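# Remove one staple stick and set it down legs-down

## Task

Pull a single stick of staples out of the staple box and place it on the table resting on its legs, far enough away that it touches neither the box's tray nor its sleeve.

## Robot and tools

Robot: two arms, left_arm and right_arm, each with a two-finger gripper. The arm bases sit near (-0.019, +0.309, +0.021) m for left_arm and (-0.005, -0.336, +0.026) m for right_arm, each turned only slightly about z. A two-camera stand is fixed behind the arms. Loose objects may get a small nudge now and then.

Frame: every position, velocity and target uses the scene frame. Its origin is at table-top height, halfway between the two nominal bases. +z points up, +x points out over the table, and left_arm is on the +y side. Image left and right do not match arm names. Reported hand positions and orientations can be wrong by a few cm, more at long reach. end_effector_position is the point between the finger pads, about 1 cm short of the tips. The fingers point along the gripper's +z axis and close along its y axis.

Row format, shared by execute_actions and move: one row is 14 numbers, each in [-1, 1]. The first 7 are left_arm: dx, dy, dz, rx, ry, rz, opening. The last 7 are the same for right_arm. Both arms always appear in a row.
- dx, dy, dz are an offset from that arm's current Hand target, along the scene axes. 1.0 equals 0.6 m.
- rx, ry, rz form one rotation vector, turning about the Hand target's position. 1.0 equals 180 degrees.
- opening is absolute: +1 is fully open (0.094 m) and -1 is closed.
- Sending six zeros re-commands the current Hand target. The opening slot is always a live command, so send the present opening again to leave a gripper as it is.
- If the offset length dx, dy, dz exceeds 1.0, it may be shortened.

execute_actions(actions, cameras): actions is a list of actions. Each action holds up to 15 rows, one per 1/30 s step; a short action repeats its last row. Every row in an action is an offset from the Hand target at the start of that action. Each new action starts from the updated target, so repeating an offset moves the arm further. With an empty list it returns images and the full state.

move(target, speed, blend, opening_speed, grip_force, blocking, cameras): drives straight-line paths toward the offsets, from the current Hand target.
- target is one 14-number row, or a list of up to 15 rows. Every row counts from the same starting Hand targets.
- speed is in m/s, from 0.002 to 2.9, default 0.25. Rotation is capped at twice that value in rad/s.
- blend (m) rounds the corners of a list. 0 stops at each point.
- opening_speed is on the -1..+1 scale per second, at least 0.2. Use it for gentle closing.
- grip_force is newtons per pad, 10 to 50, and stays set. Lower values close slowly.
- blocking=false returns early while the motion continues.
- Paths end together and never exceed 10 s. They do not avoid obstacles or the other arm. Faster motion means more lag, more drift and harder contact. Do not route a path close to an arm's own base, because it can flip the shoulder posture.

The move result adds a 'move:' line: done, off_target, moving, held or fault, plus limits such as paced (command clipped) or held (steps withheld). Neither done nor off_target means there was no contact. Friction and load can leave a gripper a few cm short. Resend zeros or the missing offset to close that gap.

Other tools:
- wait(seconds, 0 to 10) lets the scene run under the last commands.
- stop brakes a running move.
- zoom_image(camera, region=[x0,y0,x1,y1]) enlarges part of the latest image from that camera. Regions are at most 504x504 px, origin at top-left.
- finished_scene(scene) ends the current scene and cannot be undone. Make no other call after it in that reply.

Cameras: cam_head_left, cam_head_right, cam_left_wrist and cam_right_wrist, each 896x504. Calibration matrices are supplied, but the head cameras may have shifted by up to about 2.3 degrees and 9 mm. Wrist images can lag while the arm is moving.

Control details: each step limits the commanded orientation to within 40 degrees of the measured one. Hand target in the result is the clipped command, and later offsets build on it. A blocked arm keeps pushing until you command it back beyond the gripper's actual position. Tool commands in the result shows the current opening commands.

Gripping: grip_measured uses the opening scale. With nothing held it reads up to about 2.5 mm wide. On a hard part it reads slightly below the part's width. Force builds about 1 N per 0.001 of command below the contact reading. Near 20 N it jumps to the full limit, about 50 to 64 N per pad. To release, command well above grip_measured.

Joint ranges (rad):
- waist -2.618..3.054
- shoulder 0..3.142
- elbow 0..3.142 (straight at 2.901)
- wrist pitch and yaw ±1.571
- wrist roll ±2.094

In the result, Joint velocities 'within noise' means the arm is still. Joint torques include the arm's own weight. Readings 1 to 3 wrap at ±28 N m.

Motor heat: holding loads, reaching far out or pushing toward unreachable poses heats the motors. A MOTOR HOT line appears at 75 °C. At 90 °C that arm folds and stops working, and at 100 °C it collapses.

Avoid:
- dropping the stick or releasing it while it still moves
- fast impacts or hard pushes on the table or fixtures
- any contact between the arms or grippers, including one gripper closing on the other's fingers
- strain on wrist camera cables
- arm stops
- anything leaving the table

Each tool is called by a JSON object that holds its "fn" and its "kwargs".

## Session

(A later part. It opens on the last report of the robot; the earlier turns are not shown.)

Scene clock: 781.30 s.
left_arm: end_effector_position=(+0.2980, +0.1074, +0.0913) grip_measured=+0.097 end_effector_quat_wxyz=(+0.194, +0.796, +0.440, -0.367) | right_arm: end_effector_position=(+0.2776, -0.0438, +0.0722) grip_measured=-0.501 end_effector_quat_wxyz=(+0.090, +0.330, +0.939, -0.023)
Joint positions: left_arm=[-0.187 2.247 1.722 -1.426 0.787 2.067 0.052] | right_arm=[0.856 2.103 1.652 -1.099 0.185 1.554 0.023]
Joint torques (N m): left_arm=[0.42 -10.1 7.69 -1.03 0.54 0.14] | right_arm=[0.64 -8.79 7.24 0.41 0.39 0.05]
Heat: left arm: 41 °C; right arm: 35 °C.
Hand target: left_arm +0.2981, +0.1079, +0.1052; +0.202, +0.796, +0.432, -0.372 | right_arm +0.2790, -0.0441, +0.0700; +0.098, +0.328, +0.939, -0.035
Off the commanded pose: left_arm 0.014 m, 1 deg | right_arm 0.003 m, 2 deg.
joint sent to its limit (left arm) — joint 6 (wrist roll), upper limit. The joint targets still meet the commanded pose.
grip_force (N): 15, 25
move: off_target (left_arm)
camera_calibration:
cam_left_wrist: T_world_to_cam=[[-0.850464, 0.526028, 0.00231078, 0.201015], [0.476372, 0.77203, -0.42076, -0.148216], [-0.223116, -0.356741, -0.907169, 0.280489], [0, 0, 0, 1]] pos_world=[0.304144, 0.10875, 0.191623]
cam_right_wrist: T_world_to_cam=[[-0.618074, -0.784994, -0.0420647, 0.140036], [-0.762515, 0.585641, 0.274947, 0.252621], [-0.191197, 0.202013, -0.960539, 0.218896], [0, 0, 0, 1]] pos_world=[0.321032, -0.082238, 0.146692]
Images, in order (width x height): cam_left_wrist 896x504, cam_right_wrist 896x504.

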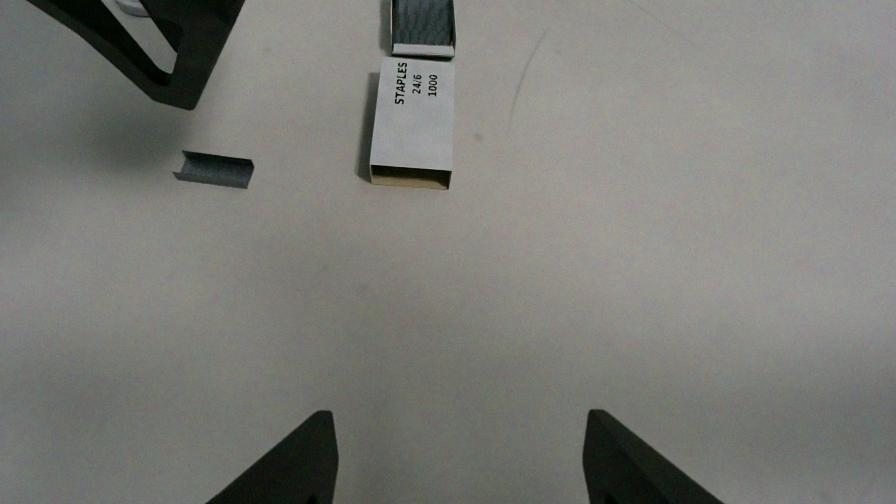

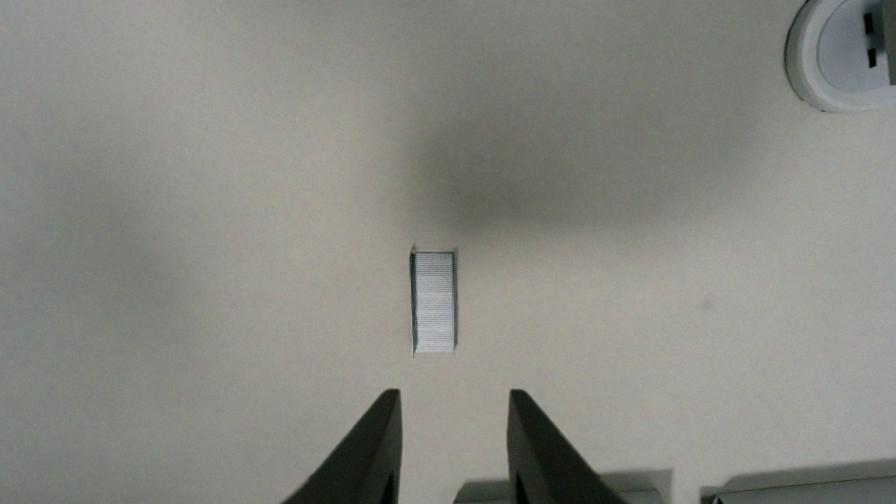

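{"fn": "move", "kwargs": {"target": [0,0,0,0,0,0,0.1, 0.006,0.0148,-0.03,-0.0198,0.1652,0.4952,0.05], "speed": 0.4, "cameras": ["cam_left_wrist","cam_right_wrist"]}}

Scene clock: 880.43 s.
left_arm: end_effector_position=(+0.2980, +0.1074, +0.0913) grip_measured=+0.097 end_effector_quat_wxyz=(+0.194, +0.796, +0.440, -0.367) | right_arm: end_effector_position=(+0.2808, -0.0347, +0.0573) grip_measured=+0.049 end_effector_quat_wxyz=(-0.110, -0.438, +0.890, -0.057)
Joint positions: left_arm=[-0.187 2.247 1.722 -1.426 0.787 2.067 0.052] | right_arm=[0.797 2.458 2.172 -1.531 0.029 -0.089 0.049]
Joint torques (N m): left_arm=[0.42 -10.18 7.57 -1.03 0.5 0.16] | right_arm=[-0.58 -10.52 6.95 -0.09 -0.02 -0.09]
Heat: left arm: 41 °C; right arm: 35 °C.
Hand target: left_arm +0.2981, +0.1079, +0.1052; +0.202, +0.796, +0.432, -0.372 | right_arm +0.2825, -0.0351, +0.0520; -0.117, -0.438, +0.889, -0.058
Off the commanded pose: left_arm 0.014 m, 1 deg | right_arm 0.006 m, 1 deg.
joint sent to its limit (left arm) — joint 6 (wrist roll), upper limit. The joint targets still meet the commanded pose.
grip_force (N): 15, 25
move: off_target (left_arm)
camera_calibration:
cam_left_wrist: T_world_to_cam=[[-0.850464, 0.526028, 0.00231078, 0.201015], [0.476372, 0.77203, -0.42076, -0.148216], [-0.223116, -0.356741, -0.907169, 0.280489], [0, 0, 0, 1]] pos_world=[0.304144, 0.10875, 0.191623]
cam_right_wrist: T_world_to_cam=[[0.789752, -0.613112, -0.0196434, -0.242051], [-0.453858, -0.605561, 0.653689, 0.104095], [-0.412679, -0.507337, -0.756509, 0.229166], [0, 0, 0, 1]] pos_world=[0.332977, 0.0308959, 0.100565]
Images, in order (width x height): cam_left_wrist 896x504, cam_right_wrist 896x504.

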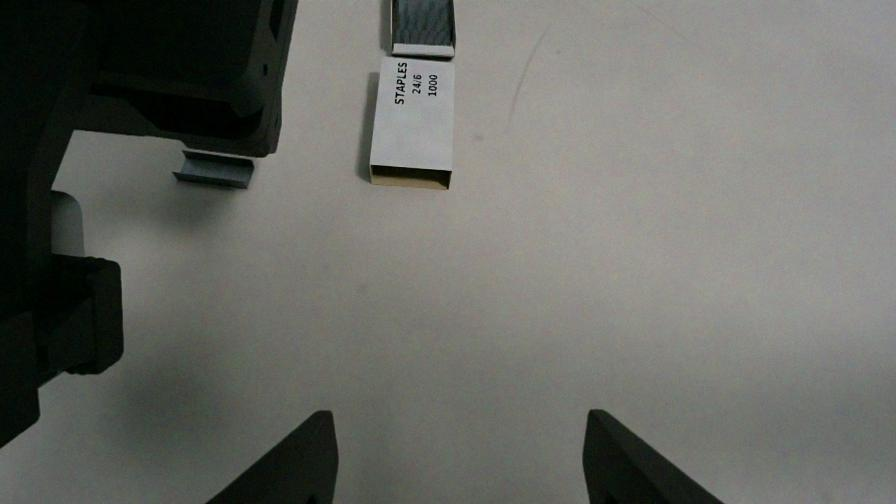

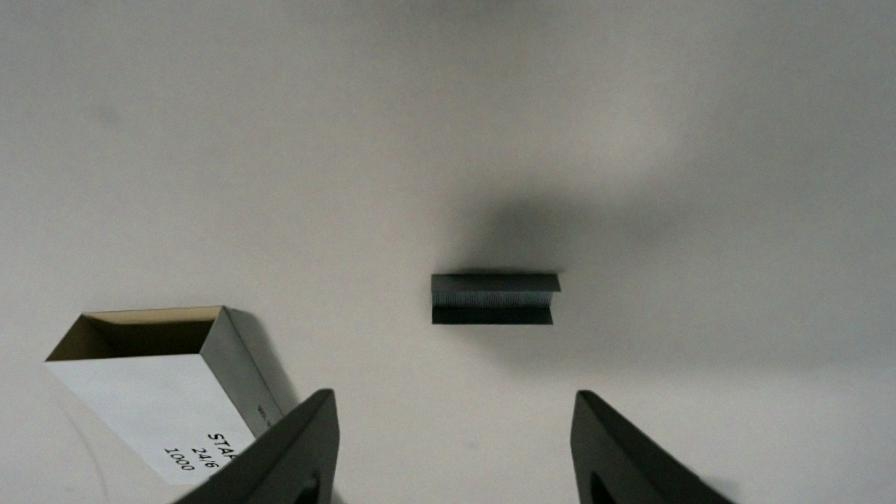

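{"fn": "execute_actions", "kwargs": {"actions": []}}

Scene clock: 901.70 s.
left_arm: end_effector_position=(+0.2980, +0.1074, +0.0913) grip_measured=+0.097 end_effector_quat_wxyz=(+0.194, +0.796, +0.440, -0.367) | right_arm: end_effector_position=(+0.2807, -0.0348, +0.0573) grip_measured=+0.049 end_effector_quat_wxyz=(-0.110, -0.438, +0.890, -0.057)
Joint positions: left_arm=[-0.187 2.247 1.722 -1.426 0.787 2.067 0.052] | right_arm=[0.797 2.458 2.172 -1.531 0.029 -0.09 0.049]
Joint velocities: within noise
Joint torques (N m): left_arm=[0.49 -10.09 7.61 -1.05 0.53 0.15] | right_arm=[-0.58 -10.54 6.94 -0.09 -0.02 -0.07]
Motor temperatures (°C): left_arm=[22 41 29 26 24 24 23] | right_arm=[23 33 36 23 23 23 22]
Heat: left arm: 41 °C; right arm: 36 °C.
Hand target: left_arm +0.2981, +0.1079, +0.1052; +0.202, +0.796, +0.432, -0.372 | right_arm +0.2825, -0.0351, +0.0520; -0.117, -0.438, +0.890, -0.058
Tool commands: left_gripper/opening=+0.1 right_gripper/opening=+0.05
Off the commanded pose: left_arm 0.014 m, 1 deg | right_arm 0.006 m, 1 deg.
grip_force (N): 15, 25
camera_calibration:
cam_left_wrist: T_world_to_cam=[[-0.850464, 0.526028, 0.00231078, 0.201015], [0.476372, 0.77203, -0.42076, -0.148216], [-0.223116, -0.356741, -0.907169, 0.280489], [0, 0, 0, 1]] pos_world=[0.304144, 0.10875, 0.191623]
cam_right_wrist: T_world_to_cam=[[0.789992, -0.612801, -0.0196587, -0.242201], [-0.453461, -0.605557, 0.653968, 0.103874], [-0.412657, -0.507715, -0.756267, 0.229095], [0, 0, 0, 1]] pos_world=[0.332977, 0.0307956, 0.100566]

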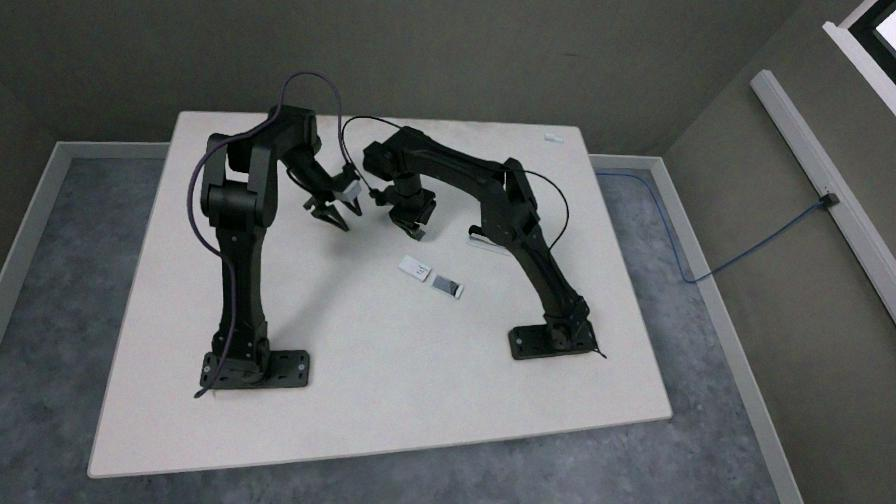

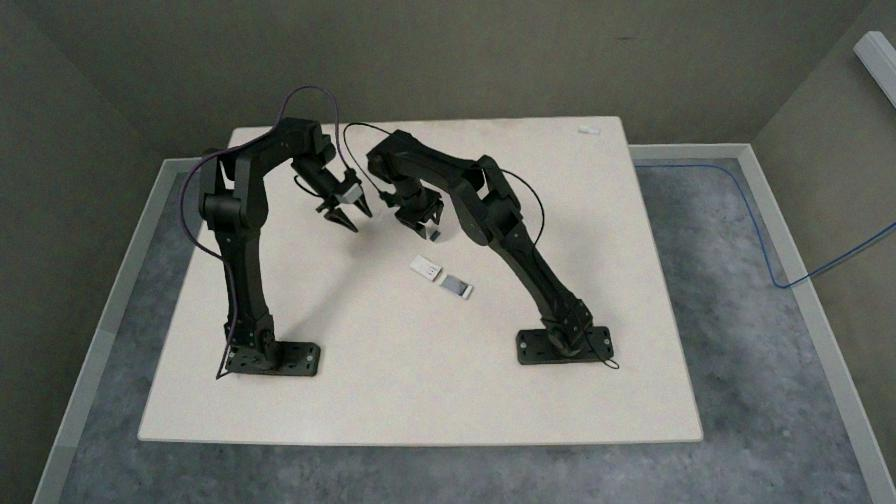

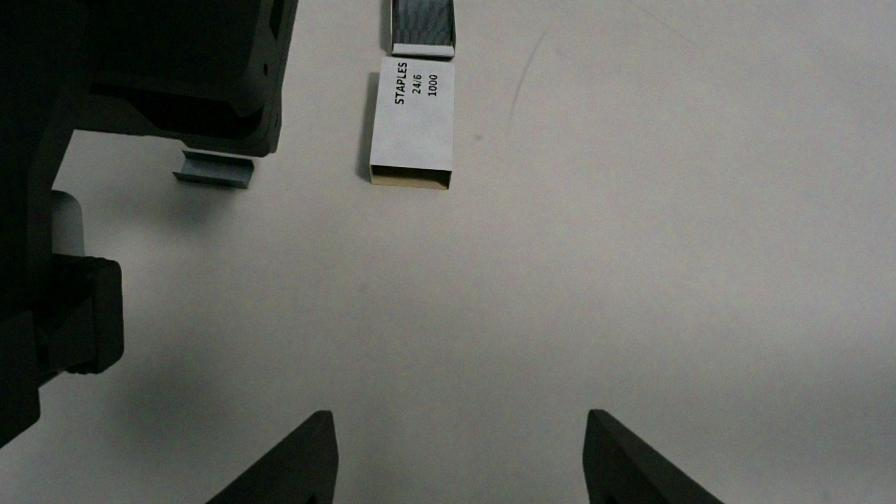

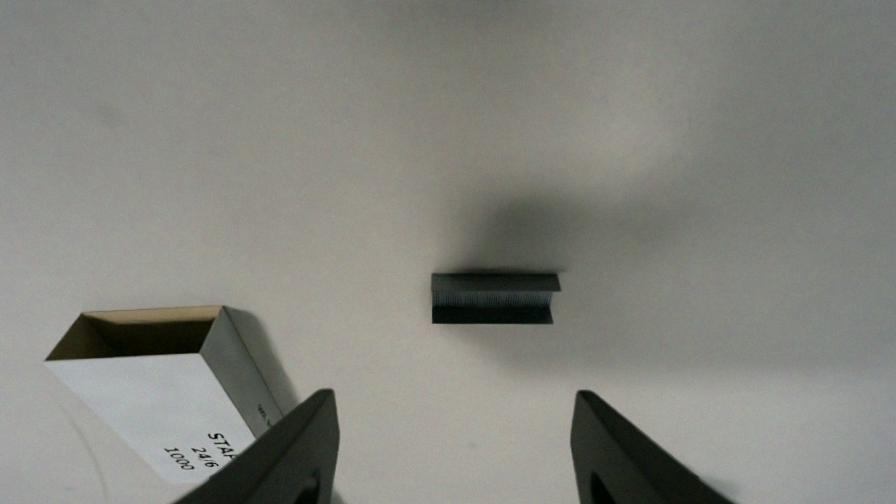

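{"fn": "move", "kwargs": {"target": [0,0,0,0,0,0,0.1,0.0025,-0.029,-0.045,0,0,0,0.05], "speed": 0.12, "cameras": ["cam_right_wrist"]}}

Scene clock: 914.23 s.
left_arm: end_effector_position=(+0.2980, +0.1074, +0.0913) grip_measured=+0.097 end_effector_quat_wxyz=(+0.194, +0.796, +0.440, -0.367) | right_arm: end_effector_position=(+0.2789, -0.0535, +0.0218) grip_measured=+0.049 end_effector_quat_wxyz=(-0.131, -0.437, +0.888, -0.061)
Joint positions: left_arm=[-0.187 2.247 1.722 -1.426 0.787 2.067 0.052] | right_arm=[0.768 2.458 2.019 -1.42 0.029 -0.118 0.049]
Joint torques (N m): left_arm=[0.57 -10.04 7.47 -1.02 0.5 0.14] | right_arm=[-0.57 -13.42 4.6 0.17 0.07 -0.05]
Heat: left arm: 41 °C; right arm: 36 °C.
Hand target: left_arm +0.2981, +0.1079, +0.1052; +0.202, +0.796, +0.432, -0.372 | right_arm +0.2840, -0.0524, +0.0250; -0.117, -0.438, +0.889, -0.058
Off the commanded pose: left_arm 0.014 m, 1 deg | right_arm 0.006 m, 2 deg.
joint sent to its limit (left arm) — joint 6 (wrist roll), upper limit. The joint targets still meet the commanded pose.
grip_force (N): 15, 25
move: off_target (left_arm)
camera_calibration:
cam_right_wrist: T_world_to_cam=[[0.787989, -0.614893, -0.0313136, -0.252216], [-0.431558, -0.587888, 0.684212, 0.109095], [-0.439126, -0.525637, -0.728611, 0.197838], [0, 0, 0, 1]] pos_world=[0.3327, 0.0130412, 0.0616052]
Images, in order (width x height): cam_right_wrist 896x504.

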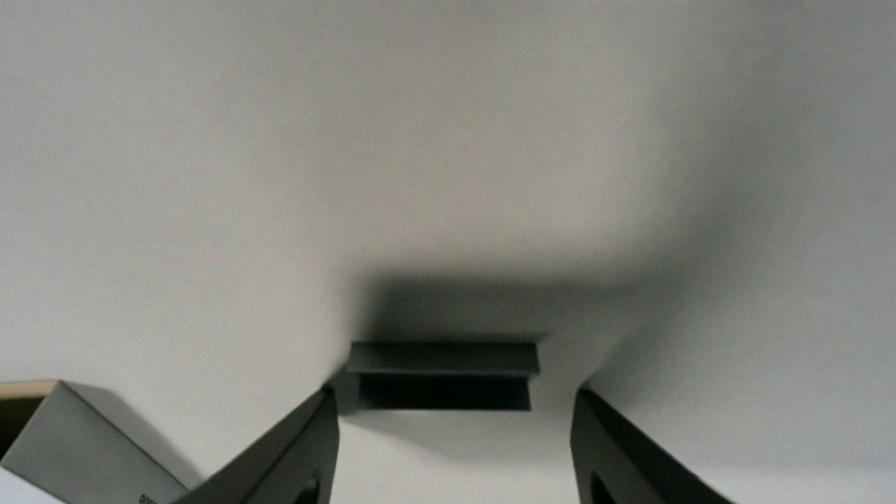

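{"fn": "move", "kwargs": {"target": [[0,0,0,0,0,0,0.1,-0.0042,0.0017,-0.0125,0,0,0,0.05],[0,0,0,0,0,0,0.1,-0.0042,0.0017,-0.0125,0,0,0,-0.38],[0,0,0,0,0,0,0.1,-0.0042,0.0017,0.08,0,0,0,-0.38]], "speed": 0.08, "opening_speed": 0.5, "cameras": ["cam_right_wrist"]}}

Scene clock: 927.63 s.
left_arm: end_effector_position=(+0.2980, +0.1074, +0.0913) grip_measured=+0.097 end_effector_quat_wxyz=(+0.194, +0.796, +0.440, -0.367) | right_arm: end_effector_position=(+0.2776, -0.0543, +0.0587) grip_measured=-0.379 end_effector_quat_wxyz=(-0.134, -0.437, +0.887, -0.061)
Joint positions: left_arm=[-0.187 2.247 1.722 -1.426 0.787 2.067 0.052] | right_arm=[0.768 2.434 2.122 -1.553 0.026 -0.118 0.029]
Joint torques (N m): left_arm=[0.39 -10.25 7.58 -1.01 0.54 0.15] | right_arm=[-0.03 -14.17 6.65 -0.2 0.08 -0.01]
Heat: left arm: 41 °C; right arm: 37 °C.
Hand target: left_arm +0.2981, +0.1079, +0.1052; +0.202, +0.796, +0.432, -0.372 | right_arm +0.2815, -0.0514, +0.0730; -0.117, -0.438, +0.889, -0.058
Off the commanded pose: left_arm 0.014 m, 1 deg | right_arm 0.015 m, 2 deg.
joint sent to its limit (left arm) — joint 6 (wrist roll), upper limit. The joint targets still meet the commanded pose.
grip_force (N): 15, 25
move: off_target (left_arm, right_arm)
camera_calibration:
cam_right_wrist: T_world_to_cam=[[0.787607, -0.615214, -0.034447, -0.250216], [-0.427062, -0.585323, 0.689214, 0.081447], [-0.444176, -0.528119, -0.723739, 0.224754], [0, 0, 0, 1]] pos_world=[0.331685, 0.0124335, 0.09791]
Images, in order (width x height): cam_right_wrist 896x504.

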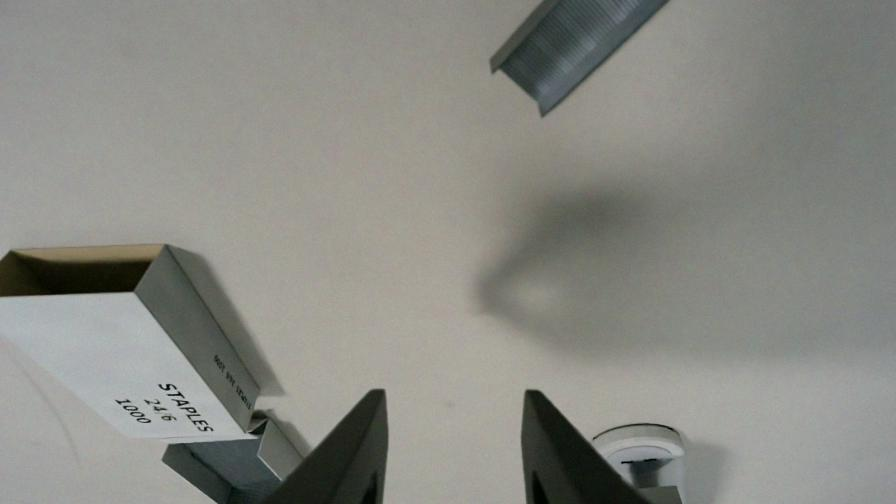

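{"fn": "move", "kwargs": {"target": [[-0.05,0.2,0.12,0,0,0,0.1,0.0405,0.0,0.03,0,0,0,0.05],[-0.05,0.2,0.12,0,0,0,0.1,0.081,0.0765,-0.0467,-0.0551,0.0147,0.2526,0.05]], "speed": 0.25, "blend": [0.02,0], "grip_force": [15,12], "cameras": ["cam_right_wrist","cam_left_wrist"]}}

Scene clock: 989.53 s.
left_arm: end_effector_position=(+0.2907, +0.2299, +0.1668) grip_measured=+0.097 end_effector_quat_wxyz=(+0.220, +0.775, +0.544, -0.236) | right_arm: end_effector_position=(+0.3302, -0.0078, +0.0503) grip_measured=+0.049 end_effector_quat_wxyz=(+0.071, +0.745, -0.644, +0.157)
Joint positions: left_arm=[0.118 1.866 1.569 -1.491 0.624 2.069 0.052] | right_arm=[0.865 2.654 2.494 -1.57 0.31 -0.802 0.049]
Joint torques (N m): left_arm=[0.01 -8.02 5.5 -1.34 0.48 0.14] | right_arm=[0.66 -11.67 7.04 0.15 0.32 -0.05]
Motor temperatures (°C): left_arm=[22 41 29 26 24 24 23] | right_arm=[23 39 36 22 23 23 22]
Heat: left arm: 41 °C; right arm: 39 °C.
Hand target: left_arm +0.2680, +0.2279, +0.1771; +0.202, +0.796, +0.432, -0.372 | right_arm +0.3302, -0.0055, +0.0451; +0.142, +0.737, -0.640, +0.163
Off the commanded pose: left_arm 0.025 m, 20 deg | right_arm 0.006 m, 8 deg.
joint sent to its limit (left arm) — joint 4 (wrist pitch), lower limit; joint 6 (wrist roll), upper limit. The joint targets are off in orientation, not in position.
joint sent to its limit (right arm) — joint 4 (wrist pitch), lower limit. The joint targets are off in orientation, not in position.
grip_force (N): 15, 12
move: off_target (left_arm, right_arm)
camera_calibration:
cam_left_wrist: T_world_to_cam=[[-0.948418, 0.301443, -0.0981601, 0.227113], [0.316273, 0.920956, -0.227623, -0.227441], [0.0217857, -0.246927, -0.968789, 0.304886], [0, 0, 0, 1]] pos_world=[0.280689, 0.216286, 0.265892]
cam_right_wrist: T_world_to_cam=[[0.985527, 0.153897, 0.0710753, -0.327994], [0.0574405, -0.697652, 0.714131, -0.0251943], [0.159488, -0.699713, -0.696395, 0.0644545], [0, 0, 0, 1]] pos_world=[0.314414, 0.0779999, 0.08619]
Images, in order (width x height): cam_left_wrist 896x504, cam_right_wrist 896x504.

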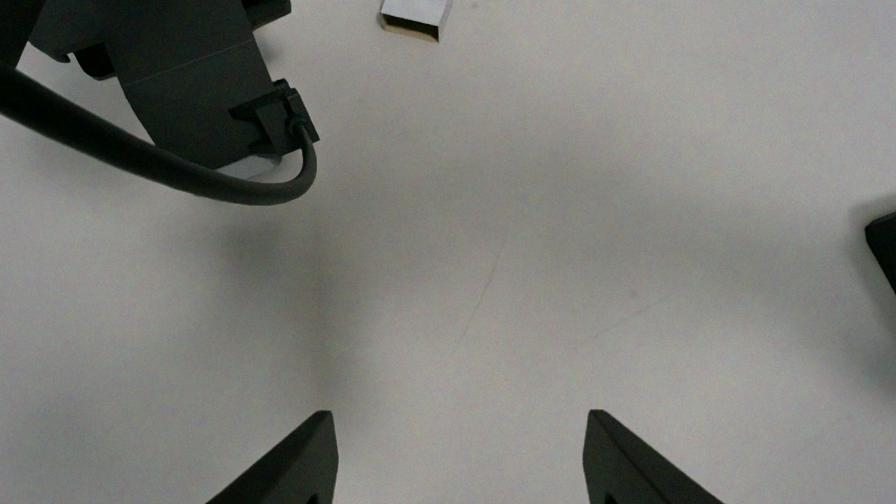

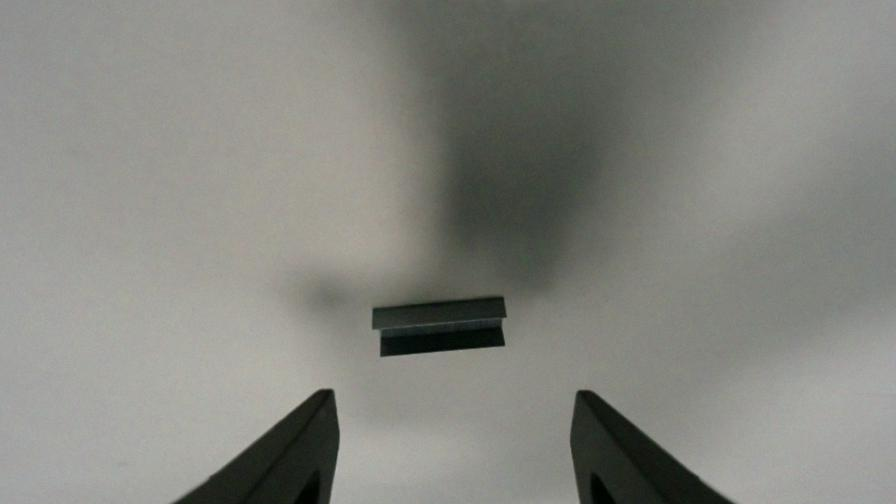

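{"fn": "move", "kwargs": {"target": [0,0,0,0,0,0,0.1,0.0043,-0.0175,-0.0252,0.0547,0.009,0.0163,0.05], "speed": 0.1, "cameras": ["cam_right_wrist"]}}

Scene clock: 1025.57 s.
left_arm: end_effector_position=(+0.2907, +0.2299, +0.1668) grip_measured=+0.097 end_effector_quat_wxyz=(+0.220, +0.775, +0.544, -0.236) | right_arm: end_effector_position=(+0.3322, -0.0178, +0.0269) grip_measured=+0.049 end_effector_quat_wxyz=(+0.091, +0.764, -0.630, +0.107)
Joint positions: left_arm=[0.118 1.866 1.569 -1.491 0.624 2.069 0.052] | right_arm=[0.815 2.654 2.415 -1.508 0.222 -0.902 0.049]
Joint torques (N m): left_arm=[0.01 -7.95 5.35 -1.31 0.45 0.15] | right_arm=[-0.38 -14.49 4.77 0.32 -0.03 -0.02]
Heat: left arm: 38 °C; right arm: 40 °C.
Hand target: left_arm +0.2680, +0.2279, +0.1771; +0.202, +0.796, +0.432, -0.372 | right_arm +0.3327, -0.0160, +0.0300; +0.083, +0.765, -0.631, +0.101
Off the commanded pose: left_arm 0.025 m, 20 deg | right_arm 0.004 m, 1 deg.
joint sent to its limit (left arm) — joint 4 (wrist pitch), lower limit; joint 6 (wrist roll), upper limit. The joint targets are off in orientation, not in position.
grip_force (N): 15, 12
move: off_target (left_arm)
camera_calibration:
cam_right_wrist: T_world_to_cam=[[0.982594, 0.183596, -0.0283205, -0.322664], [0.153695, -0.717816, 0.679057, -0.0470203], [0.104343, -0.67159, -0.733539, 0.0606764], [0, 0, 0, 1]] pos_world=[0.317943, 0.0662376, 0.0673]
Images, in order (width x height): cam_right_wrist 896x504.

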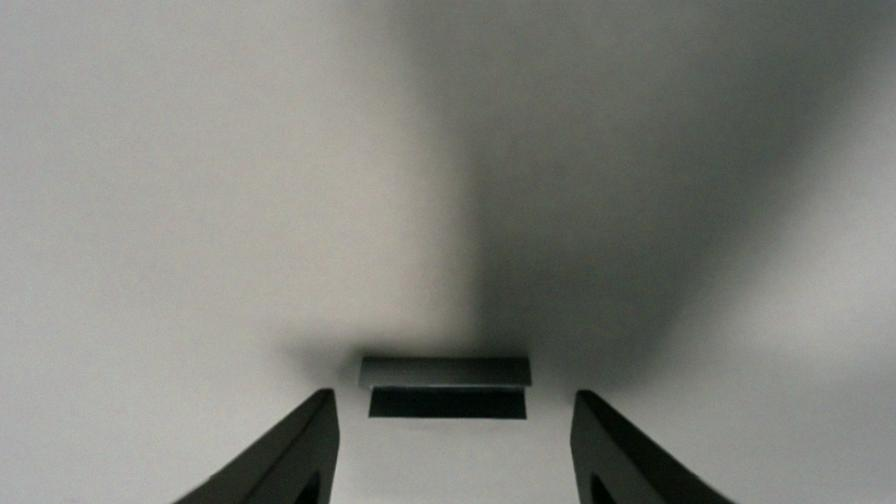

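{"fn": "move", "kwargs": {"target": [[0,0,0,0,0,0,0.1,-0.0033,-0.0022,-0.0108,0,0,0,0.05],[0,0,0,0,0,0,0.1,-0.0033,-0.0022,-0.0108,0,0,0,-0.36]], "speed": 0.06, "opening_speed": 0.3, "cameras": ["cam_right_wrist"]}}

Scene clock: 1036.00 s.
left_arm: end_effector_position=(+0.2907, +0.2299, +0.1668) grip_measured=+0.097 end_effector_quat_wxyz=(+0.220, +0.775, +0.544, -0.236) | right_arm: end_effector_position=(+0.3336, -0.0177, +0.0225) grip_measured=-0.314 end_effector_quat_wxyz=(+0.084, +0.764, -0.631, +0.110)
Joint positions: left_arm=[0.118 1.866 1.569 -1.491 0.624 2.069 0.052] | right_arm=[0.815 2.637 2.367 -1.463 0.227 -0.903 0.032]
Joint torques (N m): left_arm=[0.13 -7.98 5.53 -1.3 0.48 0.14] | right_arm=[-0.25 -14.35 4.19 0.31 -0.06 -0.06]
Heat: left arm: 37 °C; right arm: 42 °C.
Hand target: left_arm +0.2680, +0.2279, +0.1771; +0.202, +0.796, +0.432, -0.372 | right_arm +0.3308, -0.0173, +0.0234; +0.083, +0.765, -0.631, +0.101
Off the commanded pose: left_arm 0.025 m, 20 deg | right_arm 0.003 m, 1 deg.
joint sent to its limit (left arm) — joint 4 (wrist pitch), lower limit; joint 6 (wrist roll), upper limit. The joint targets are off in orientation, not in position.
grip_force (N): 15, 12
move: off_target (left_arm)
camera_calibration:
cam_right_wrist: T_world_to_cam=[[0.982622, 0.185034, -0.014674, -0.324445], [0.146054, -0.721985, 0.676318, -0.0416064], [0.114548, -0.666708, -0.736464, 0.0542361], [0, 0, 0, 1]] pos_world=[0.318672, 0.0661541, 0.0633212]
Images, in order (width x height): cam_right_wrist 896x504.

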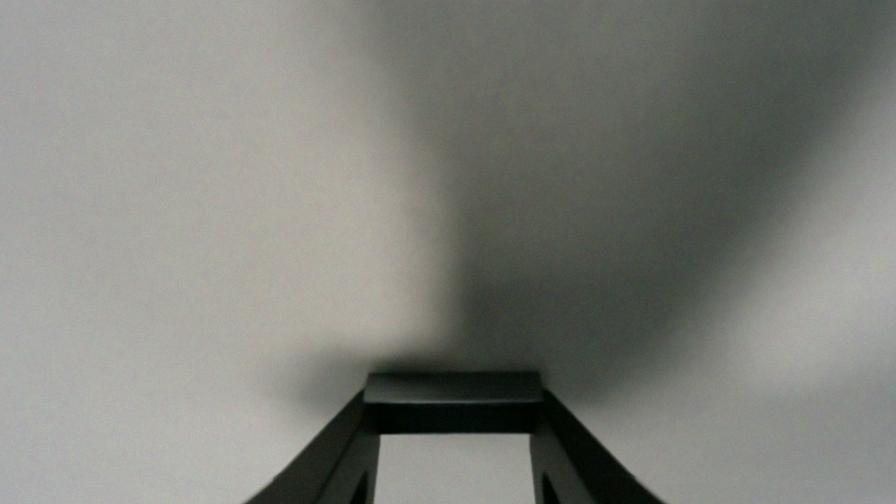

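{"fn": "move", "kwargs": {"target": [[0,0,0,0,0,0,0.1,0.003,0.0,0.1,0,0,0,-0.38],[0,0,0,0,0,0,0.1,0.003,0.09,0.11,0.436,0.085,0,-0.38]], "speed": [0.1,0.25], "blend": [0.02,0], "cameras": ["cam_right_wrist","cam_left_wrist","cam_head_right"]}}

Scene clock: 1052.10 s.
left_arm: end_effector_position=(+0.2907, +0.2299, +0.1668) grip_measured=+0.097 end_effector_quat_wxyz=(+0.220, +0.775, +0.544, -0.236) | right_arm: end_effector_position=(+0.3353, +0.0382, +0.0830) grip_measured=-0.324 end_effector_quat_wxyz=(-0.337, +0.655, -0.543, -0.404)
Joint positions: left_arm=[0.118 1.866 1.569 -1.491 0.624 2.069 0.052] | right_arm=[0.501 2.205 1.396 -0.169 -1.003 -0.9 0.032]
Joint torques (N m): left_arm=[0.17 -7.99 5.52 -1.32 0.43 0.14] | right_arm=[-0.64 -12 4.86 1.64 -0.84 0.05]
Heat: left arm: 37 °C; right arm: 43 °C.
Hand target: left_arm +0.2680, +0.2279, +0.1771; +0.202, +0.796, +0.432, -0.372 | right_arm +0.3327, +0.0366, +0.0895; -0.341, +0.651, -0.537, -0.415
Off the commanded pose: left_arm 0.025 m, 20 deg | right_arm 0.007 m, 2 deg.
joint sent to its limit (left arm) — joint 4 (wrist pitch), lower limit; joint 6 (wrist roll), upper limit. The joint targets are off in orientation, not in position.
grip_force (N): 15, 12
move: off_target (left_arm)
camera_calibration:
cam_left_wrist: T_world_to_cam=[[-0.948418, 0.301443, -0.0981601, 0.227113], [0.316273, 0.920956, -0.227623, -0.227441], [0.0217857, -0.246927, -0.968789, 0.304886], [0, 0, 0, 1]] pos_world=[0.280689, 0.216286, 0.265892]
cam_right_wrist: T_world_to_cam=[[0.978337, 0.206898, -0.00707481, -0.335593], [0.161318, -0.783337, -0.6003, 0.060811], [-0.129743, 0.586154, -0.799744, 0.175131], [0, 0, 0, 1]] pos_world=[0.341235, 0.0144153, 0.17419]
Images, in order (width x height): cam_head_right 896x504, cam_left_wrist 896x504, cam_right_wrist 896x504.

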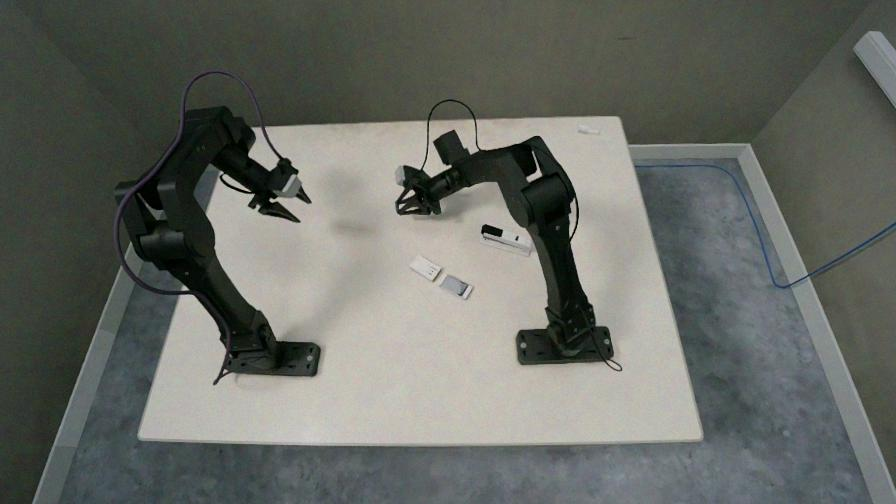

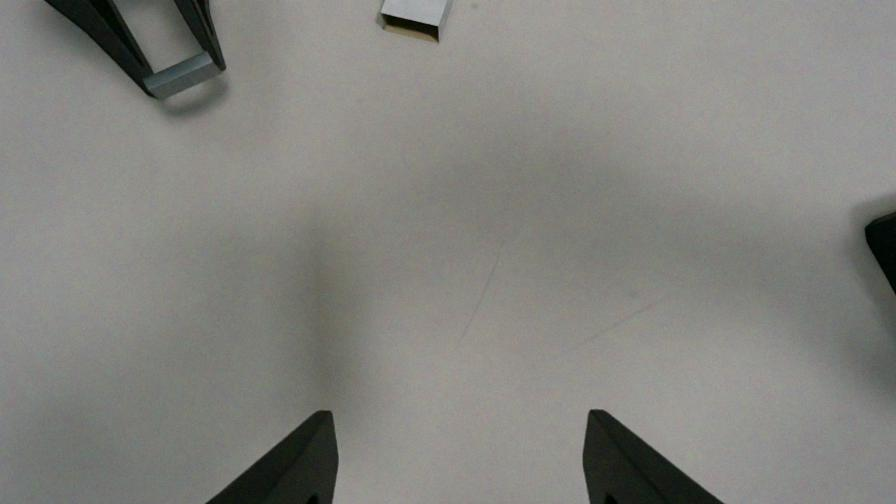

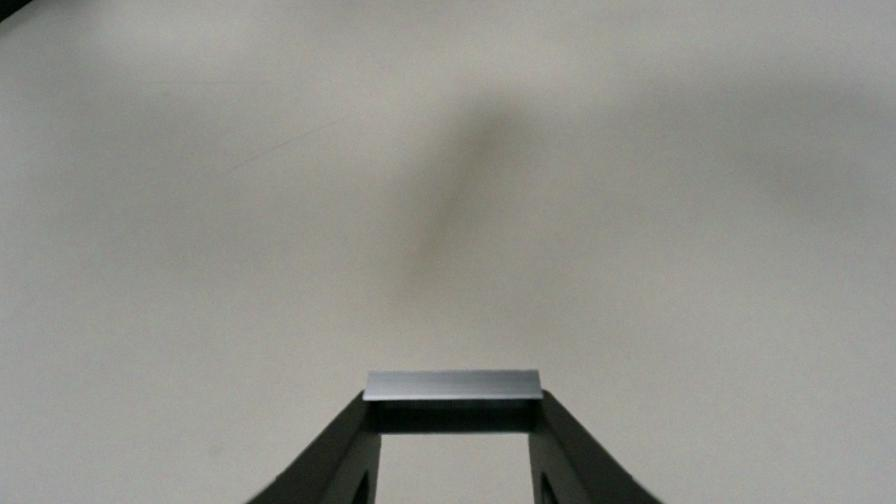

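{"fn": "move", "kwargs": {"target": [[0,0,0,0,0,0,0.1,0,0.0,-0.09,0.0164,0.0032,0,-0.38],[0,0,0,0,0,0,0.1,0,0.0,-0.124,0.0164,0.0032,0,-0.38]], "speed": [0.15,0.05], "blend": [0.01,0], "cameras": ["cam_right_wrist","cam_left_wrist"]}}

Scene clock: 1069.37 s.
left_arm: end_effector_position=(+0.2907, +0.2299, +0.1668) grip_measured=+0.097 end_effector_quat_wxyz=(+0.220, +0.775, +0.544, -0.236) | right_arm: end_effector_position=(+0.3372, +0.0415, +0.0271) grip_measured=-0.324 end_effector_quat_wxyz=(-0.366, +0.646, -0.521, -0.420)
Joint positions: left_arm=[0.118 1.866 1.569 -1.491 0.624 2.069 0.052] | right_arm=[0.494 2.363 1.323 0.158 -1.059 -0.852 0.032]
Joint torques (N m): left_arm=[0.13 -7.97 5.46 -1.32 0.44 0.11] | right_arm=[-0.73 -9.59 4.22 1.73 -0.69 0.04]
Motor temperatures (°C): left_arm=[22 36 29 26 24 24 23] | right_arm=[23 43 35 23 24 23 22]
Heat: left arm: 36 °C; right arm: 43 °C.
Hand target: left_arm +0.2680, +0.2279, +0.1771; +0.202, +0.796, +0.432, -0.372 | right_arm +0.3325, +0.0366, +0.0151; -0.355, +0.640, -0.528, -0.432
Off the commanded pose: left_arm 0.025 m, 20 deg | right_arm 0.014 m, 2 deg.
joint sent to its limit (left arm) — joint 4 (wrist pitch), lower limit; joint 6 (wrist roll), upper limit. The joint targets are off in orientation, not in position.
grip_force (N): 15, 12
move: off_target (left_arm, right_arm)
camera_calibration:
cam_left_wrist: T_world_to_cam=[[-0.948418, 0.301443, -0.0981601, 0.227113], [0.316273, 0.920956, -0.227623, -0.227441], [0.0217857, -0.246927, -0.968789, 0.304886], [0, 0, 0, 1]] pos_world=[0.280689, 0.216286, 0.265892]
cam_right_wrist: T_world_to_cam=[[0.976692, 0.212911, 0.0272381, -0.339104], [0.177973, -0.732331, -0.65728, 0.0233078], [-0.119995, 0.646808, -0.753154, 0.121671], [0, 0, 0, 1]] pos_world=[0.341652, 0.0105701, 0.116194]
Images, in order (width x height): cam_left_wrist 896x504, cam_right_wrist 896x504.

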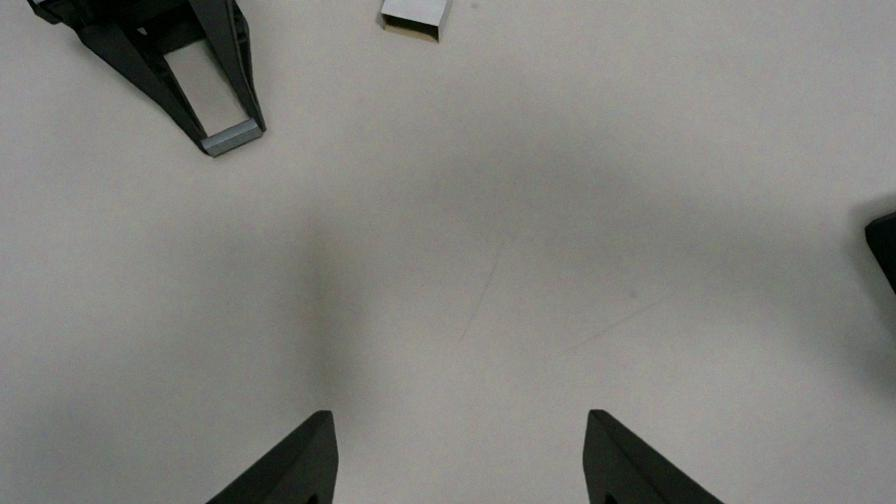

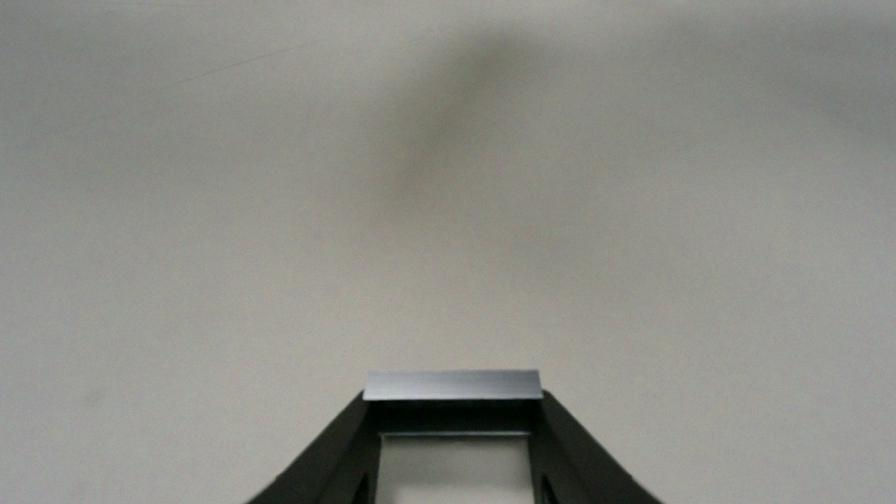

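{"fn": "move", "kwargs": {"target": [0,0,0,0,0,0,0.1,0,-0.004,-0.0133,0.0,0.0,0,-0.38], "speed": 0.05, "cameras": ["cam_right_wrist","cam_left_wrist"]}}

Scene clock: 1074.13 s.
left_arm: end_effector_position=(+0.2907, +0.2299, +0.1668) grip_measured=+0.097 end_effector_quat_wxyz=(+0.220, +0.775, +0.544, -0.236) | right_arm: end_effector_position=(+0.3377, +0.0416, +0.0265) grip_measured=-0.324 end_effector_quat_wxyz=(-0.372, +0.646, -0.513, -0.425)
Joint positions: left_arm=[0.118 1.866 1.569 -1.491 0.624 2.069 0.052] | right_arm=[0.49 2.375 1.323 0.184 -1.077 -0.852 0.032]
Joint torques (N m): left_arm=[0.31 -7.99 5.59 -1.3 0.48 0.14] | right_arm=[-0.91 -9.16 3.85 1.65 -0.54 -0.05]
Heat: left arm: 36 °C; right arm: 42 °C.
Hand target: left_arm +0.2680, +0.2279, +0.1771; +0.202, +0.796, +0.432, -0.372 | right_arm +0.3326, +0.0341, +0.0070; -0.355, +0.639, -0.528, -0.432
Off the commanded pose: left_arm 0.025 m, 20 deg | right_arm 0.021 m, 3 deg.
joint sent to its limit (left arm) — joint 4 (wrist pitch), lower limit; joint 6 (wrist roll), upper limit. The joint targets are off in orientation, not in position.
grip_force (N): 15, 12
move: off_target (left_arm, right_arm)
camera_calibration:
cam_left_wrist: T_world_to_cam=[[-0.948418, 0.301443, -0.0981601, 0.227113], [0.316273, 0.920956, -0.227623, -0.227441], [0.0217857, -0.246927, -0.968789, 0.304886], [0, 0, 0, 1]] pos_world=[0.280689, 0.216286, 0.265892]
cam_right_wrist: T_world_to_cam=[[0.974757, 0.220176, 0.0370311, -0.339575], [0.187678, -0.718189, -0.670061, 0.0193927], [-0.120936, 0.660097, -0.741382, 0.120556], [0, 0, 0, 1]] pos_world=[0.341943, 0.00911542, 0.114947]
Images, in order (width x height): cam_left_wrist 896x504, cam_right_wrist 896x504.

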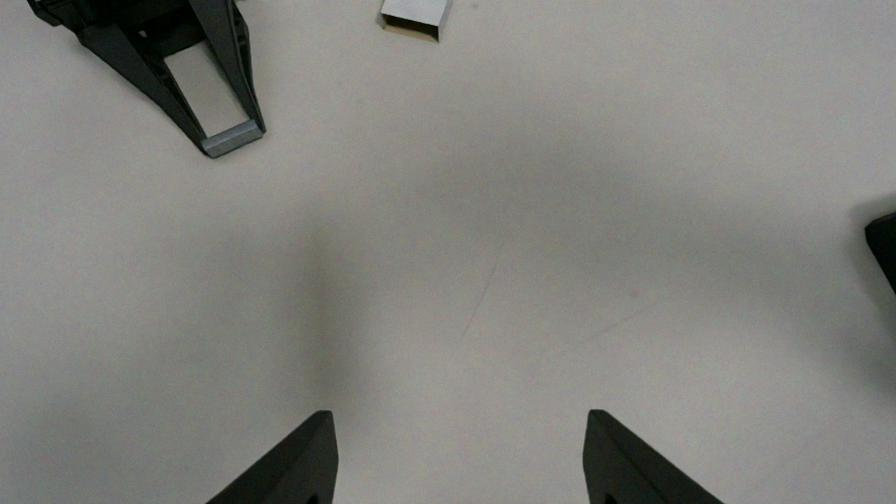

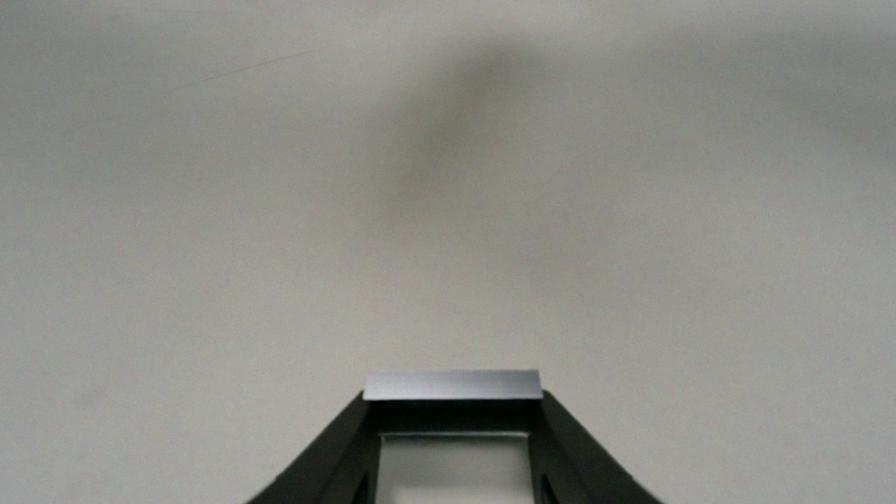

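{"fn": "move", "kwargs": {"target": [[0,0,0,0,0,0,0.1,0.0,0.004,0.014,0.0,0.0,0,-0.38],[0,0,0,0,0,0,0.1,0.0,0.004,0.014,0.0,0.0,0,0.1]], "speed": 0.05, "opening_speed": 0.6, "cameras": ["cam_right_wrist","cam_left_wrist"]}}

Scene clock: 1080.50 s.
left_arm: end_effector_position=(+0.2907, +0.2299, +0.1668) grip_measured=+0.097 end_effector_quat_wxyz=(+0.220, +0.775, +0.544, -0.236) | right_arm: end_effector_position=(+0.3376, +0.0416, +0.0265) grip_measured=+0.099 end_effector_quat_wxyz=(-0.372, +0.645, -0.514, -0.426)
Joint positions: left_arm=[0.118 1.866 1.569 -1.491 0.624 2.069 0.052] | right_arm=[0.49 2.375 1.322 0.187 -1.078 -0.847 0.052]
Joint torques (N m): left_arm=[0.2 -8.05 5.41 -1.31 0.45 0.12] | right_arm=[-0.42 -10.54 4.26 1.44 -0.48 -0.01]
Heat: left arm: 36 °C; right arm: 41 °C.
Hand target: left_arm +0.2680, +0.2279, +0.1771; +0.202, +0.796, +0.432, -0.372 | right_arm +0.3326, +0.0366, +0.0155; -0.355, +0.639, -0.528, -0.432
Off the commanded pose: left_arm 0.025 m, 20 deg | right_arm 0.013 m, 3 deg.
joint sent to its limit (left arm) — joint 4 (wrist pitch), lower limit; joint 6 (wrist roll), upper limit. The joint targets are off in orientation, not in position.
grip_force (N): 15, 12
move: off_target (left_arm, right_arm); target 2's new opening was sent with right_arm's hand 0.013 m and 3 deg from that target
camera_calibration:
cam_left_wrist: T_world_to_cam=[[-0.948418, 0.301443, -0.0981601, 0.227113], [0.316273, 0.920956, -0.227623, -0.227441], [0.0217857, -0.246927, -0.968789, 0.304886], [0, 0, 0, 1]] pos_world=[0.280689, 0.216286, 0.265892]
cam_right_wrist: T_world_to_cam=[[0.975251, 0.218496, 0.0338265, -0.339434], [0.184201, -0.718308, -0.670898, 0.0205844], [-0.122291, 0.660525, -0.740778, 0.121022], [0, 0, 0, 1]] pos_world=[0.342042, 0.0090131, 0.114942]
Images, in order (width x height): cam_left_wrist 896x504, cam_right_wrist 896x504.

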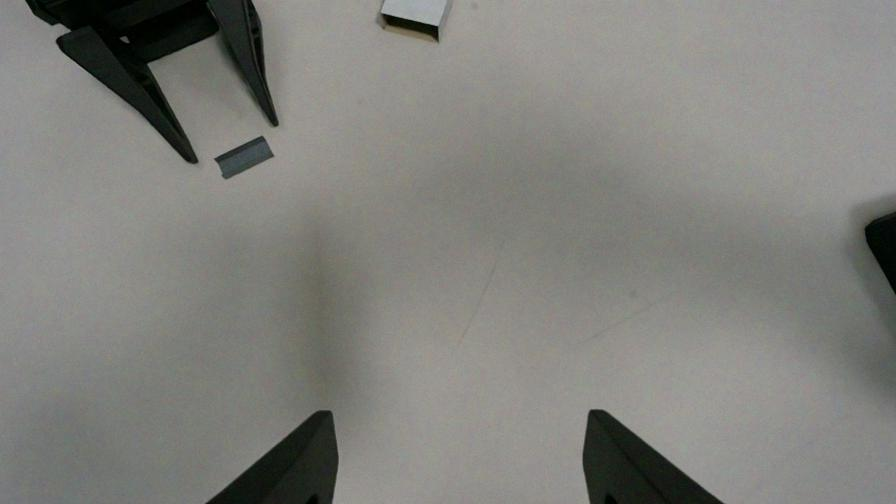

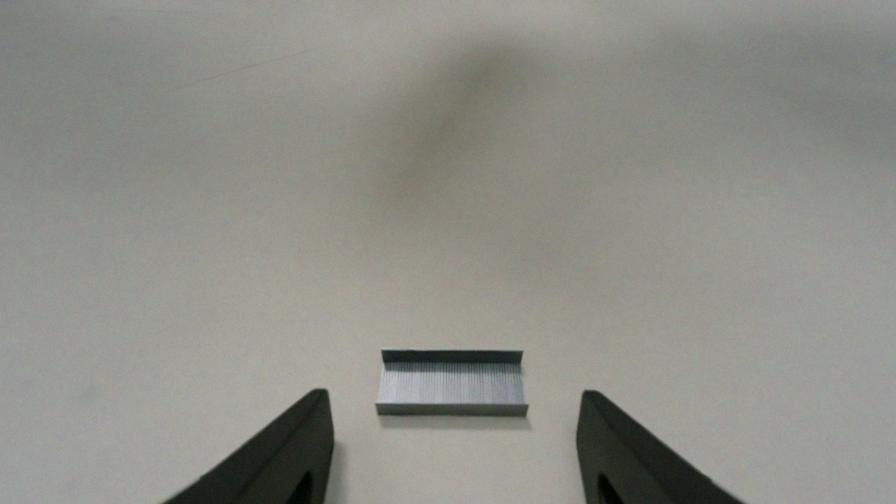

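{"fn": "move", "kwargs": {"target": [[0,0,0,0,0,0,0.1,0.0,-0.01,0.08,-0.15,-0.03,0,0.1],[0,0,0,0,0,0,0.1,0.0033,0.049,0.08,-0.4357,-0.0867,0,0.1],[0,0,0,0,0,0,0.1,0.0033,0.049,0.0292,-0.4357,-0.0867,0,0.1]], "speed": [0.2,0.3,0.12], "blend": [0.02,0.01,0], "cameras": ["cam_right_wrist"]}}

Scene clock: 1120.60 s.
left_arm: end_effector_position=(+0.2907, +0.2299, +0.1667) grip_measured=+0.097 end_effector_quat_wxyz=(+0.219, +0.775, +0.544, -0.236) | right_arm: end_effector_position=(+0.3334, +0.0665, +0.0359) grip_measured=+0.099 end_effector_quat_wxyz=(-0.019, +0.776, -0.626, +0.077)
Joint positions: left_arm=[0.118 1.866 1.569 -1.491 0.624 2.069 0.052] | right_arm=[0.898 2.843 2.849 -1.543 0.155 -0.864 0.052]
Joint torques (N m): left_arm=[0.17 -7.99 5.61 -1.3 0.49 0.15] | right_arm=[-0.03 -12.93 6.83 0.55 0.22 0.03]
Heat: left arm: 36 °C; right arm: 40 °C.
Hand target: left_arm +0.2680, +0.2279, +0.1771; +0.202, +0.796, +0.432, -0.372 | right_arm +0.3345, +0.0659, +0.0330; +0.065, +0.768, -0.632, +0.082
Off the commanded pose: left_arm 0.025 m, 20 deg | right_arm 0.003 m, 10 deg.
elbow stopped short (right arm): the move would have taken joint 3 (elbow) straighter than the controller allows.
joint sent to its limit (left arm) — joint 4 (wrist pitch), lower limit; joint 6 (wrist roll), upper limit. The joint targets are off in orientation, not in position.
grip_force (N): 15, 12
move: off_target (left_arm, right_arm)
camera_calibration:
cam_right_wrist: T_world_to_cam=[[0.971405, 0.215147, 0.100423, -0.342006], [0.131099, -0.838667, 0.528631, 0.0282225], [0.197955, -0.500349, -0.842891, 0.0851779], [0, 0, 0, 1]] pos_world=[0.311665, 0.13987, 0.0912217]
Images, in order (width x height): cam_right_wrist 896x504.

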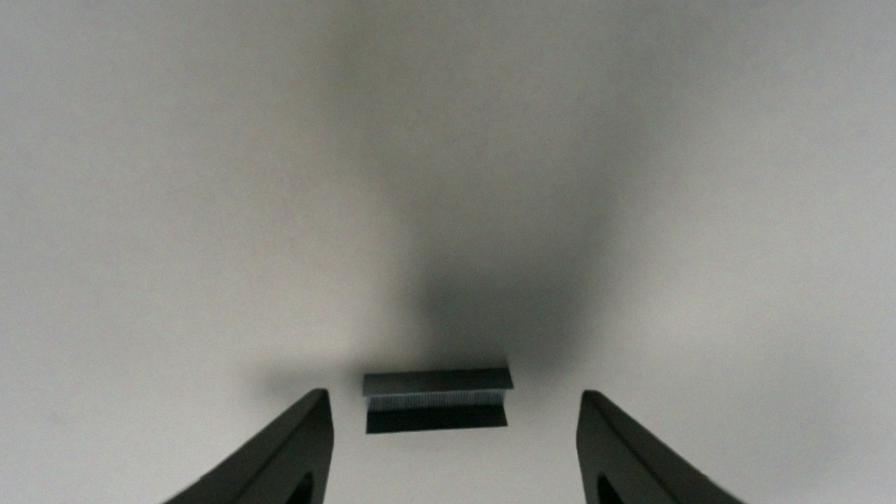

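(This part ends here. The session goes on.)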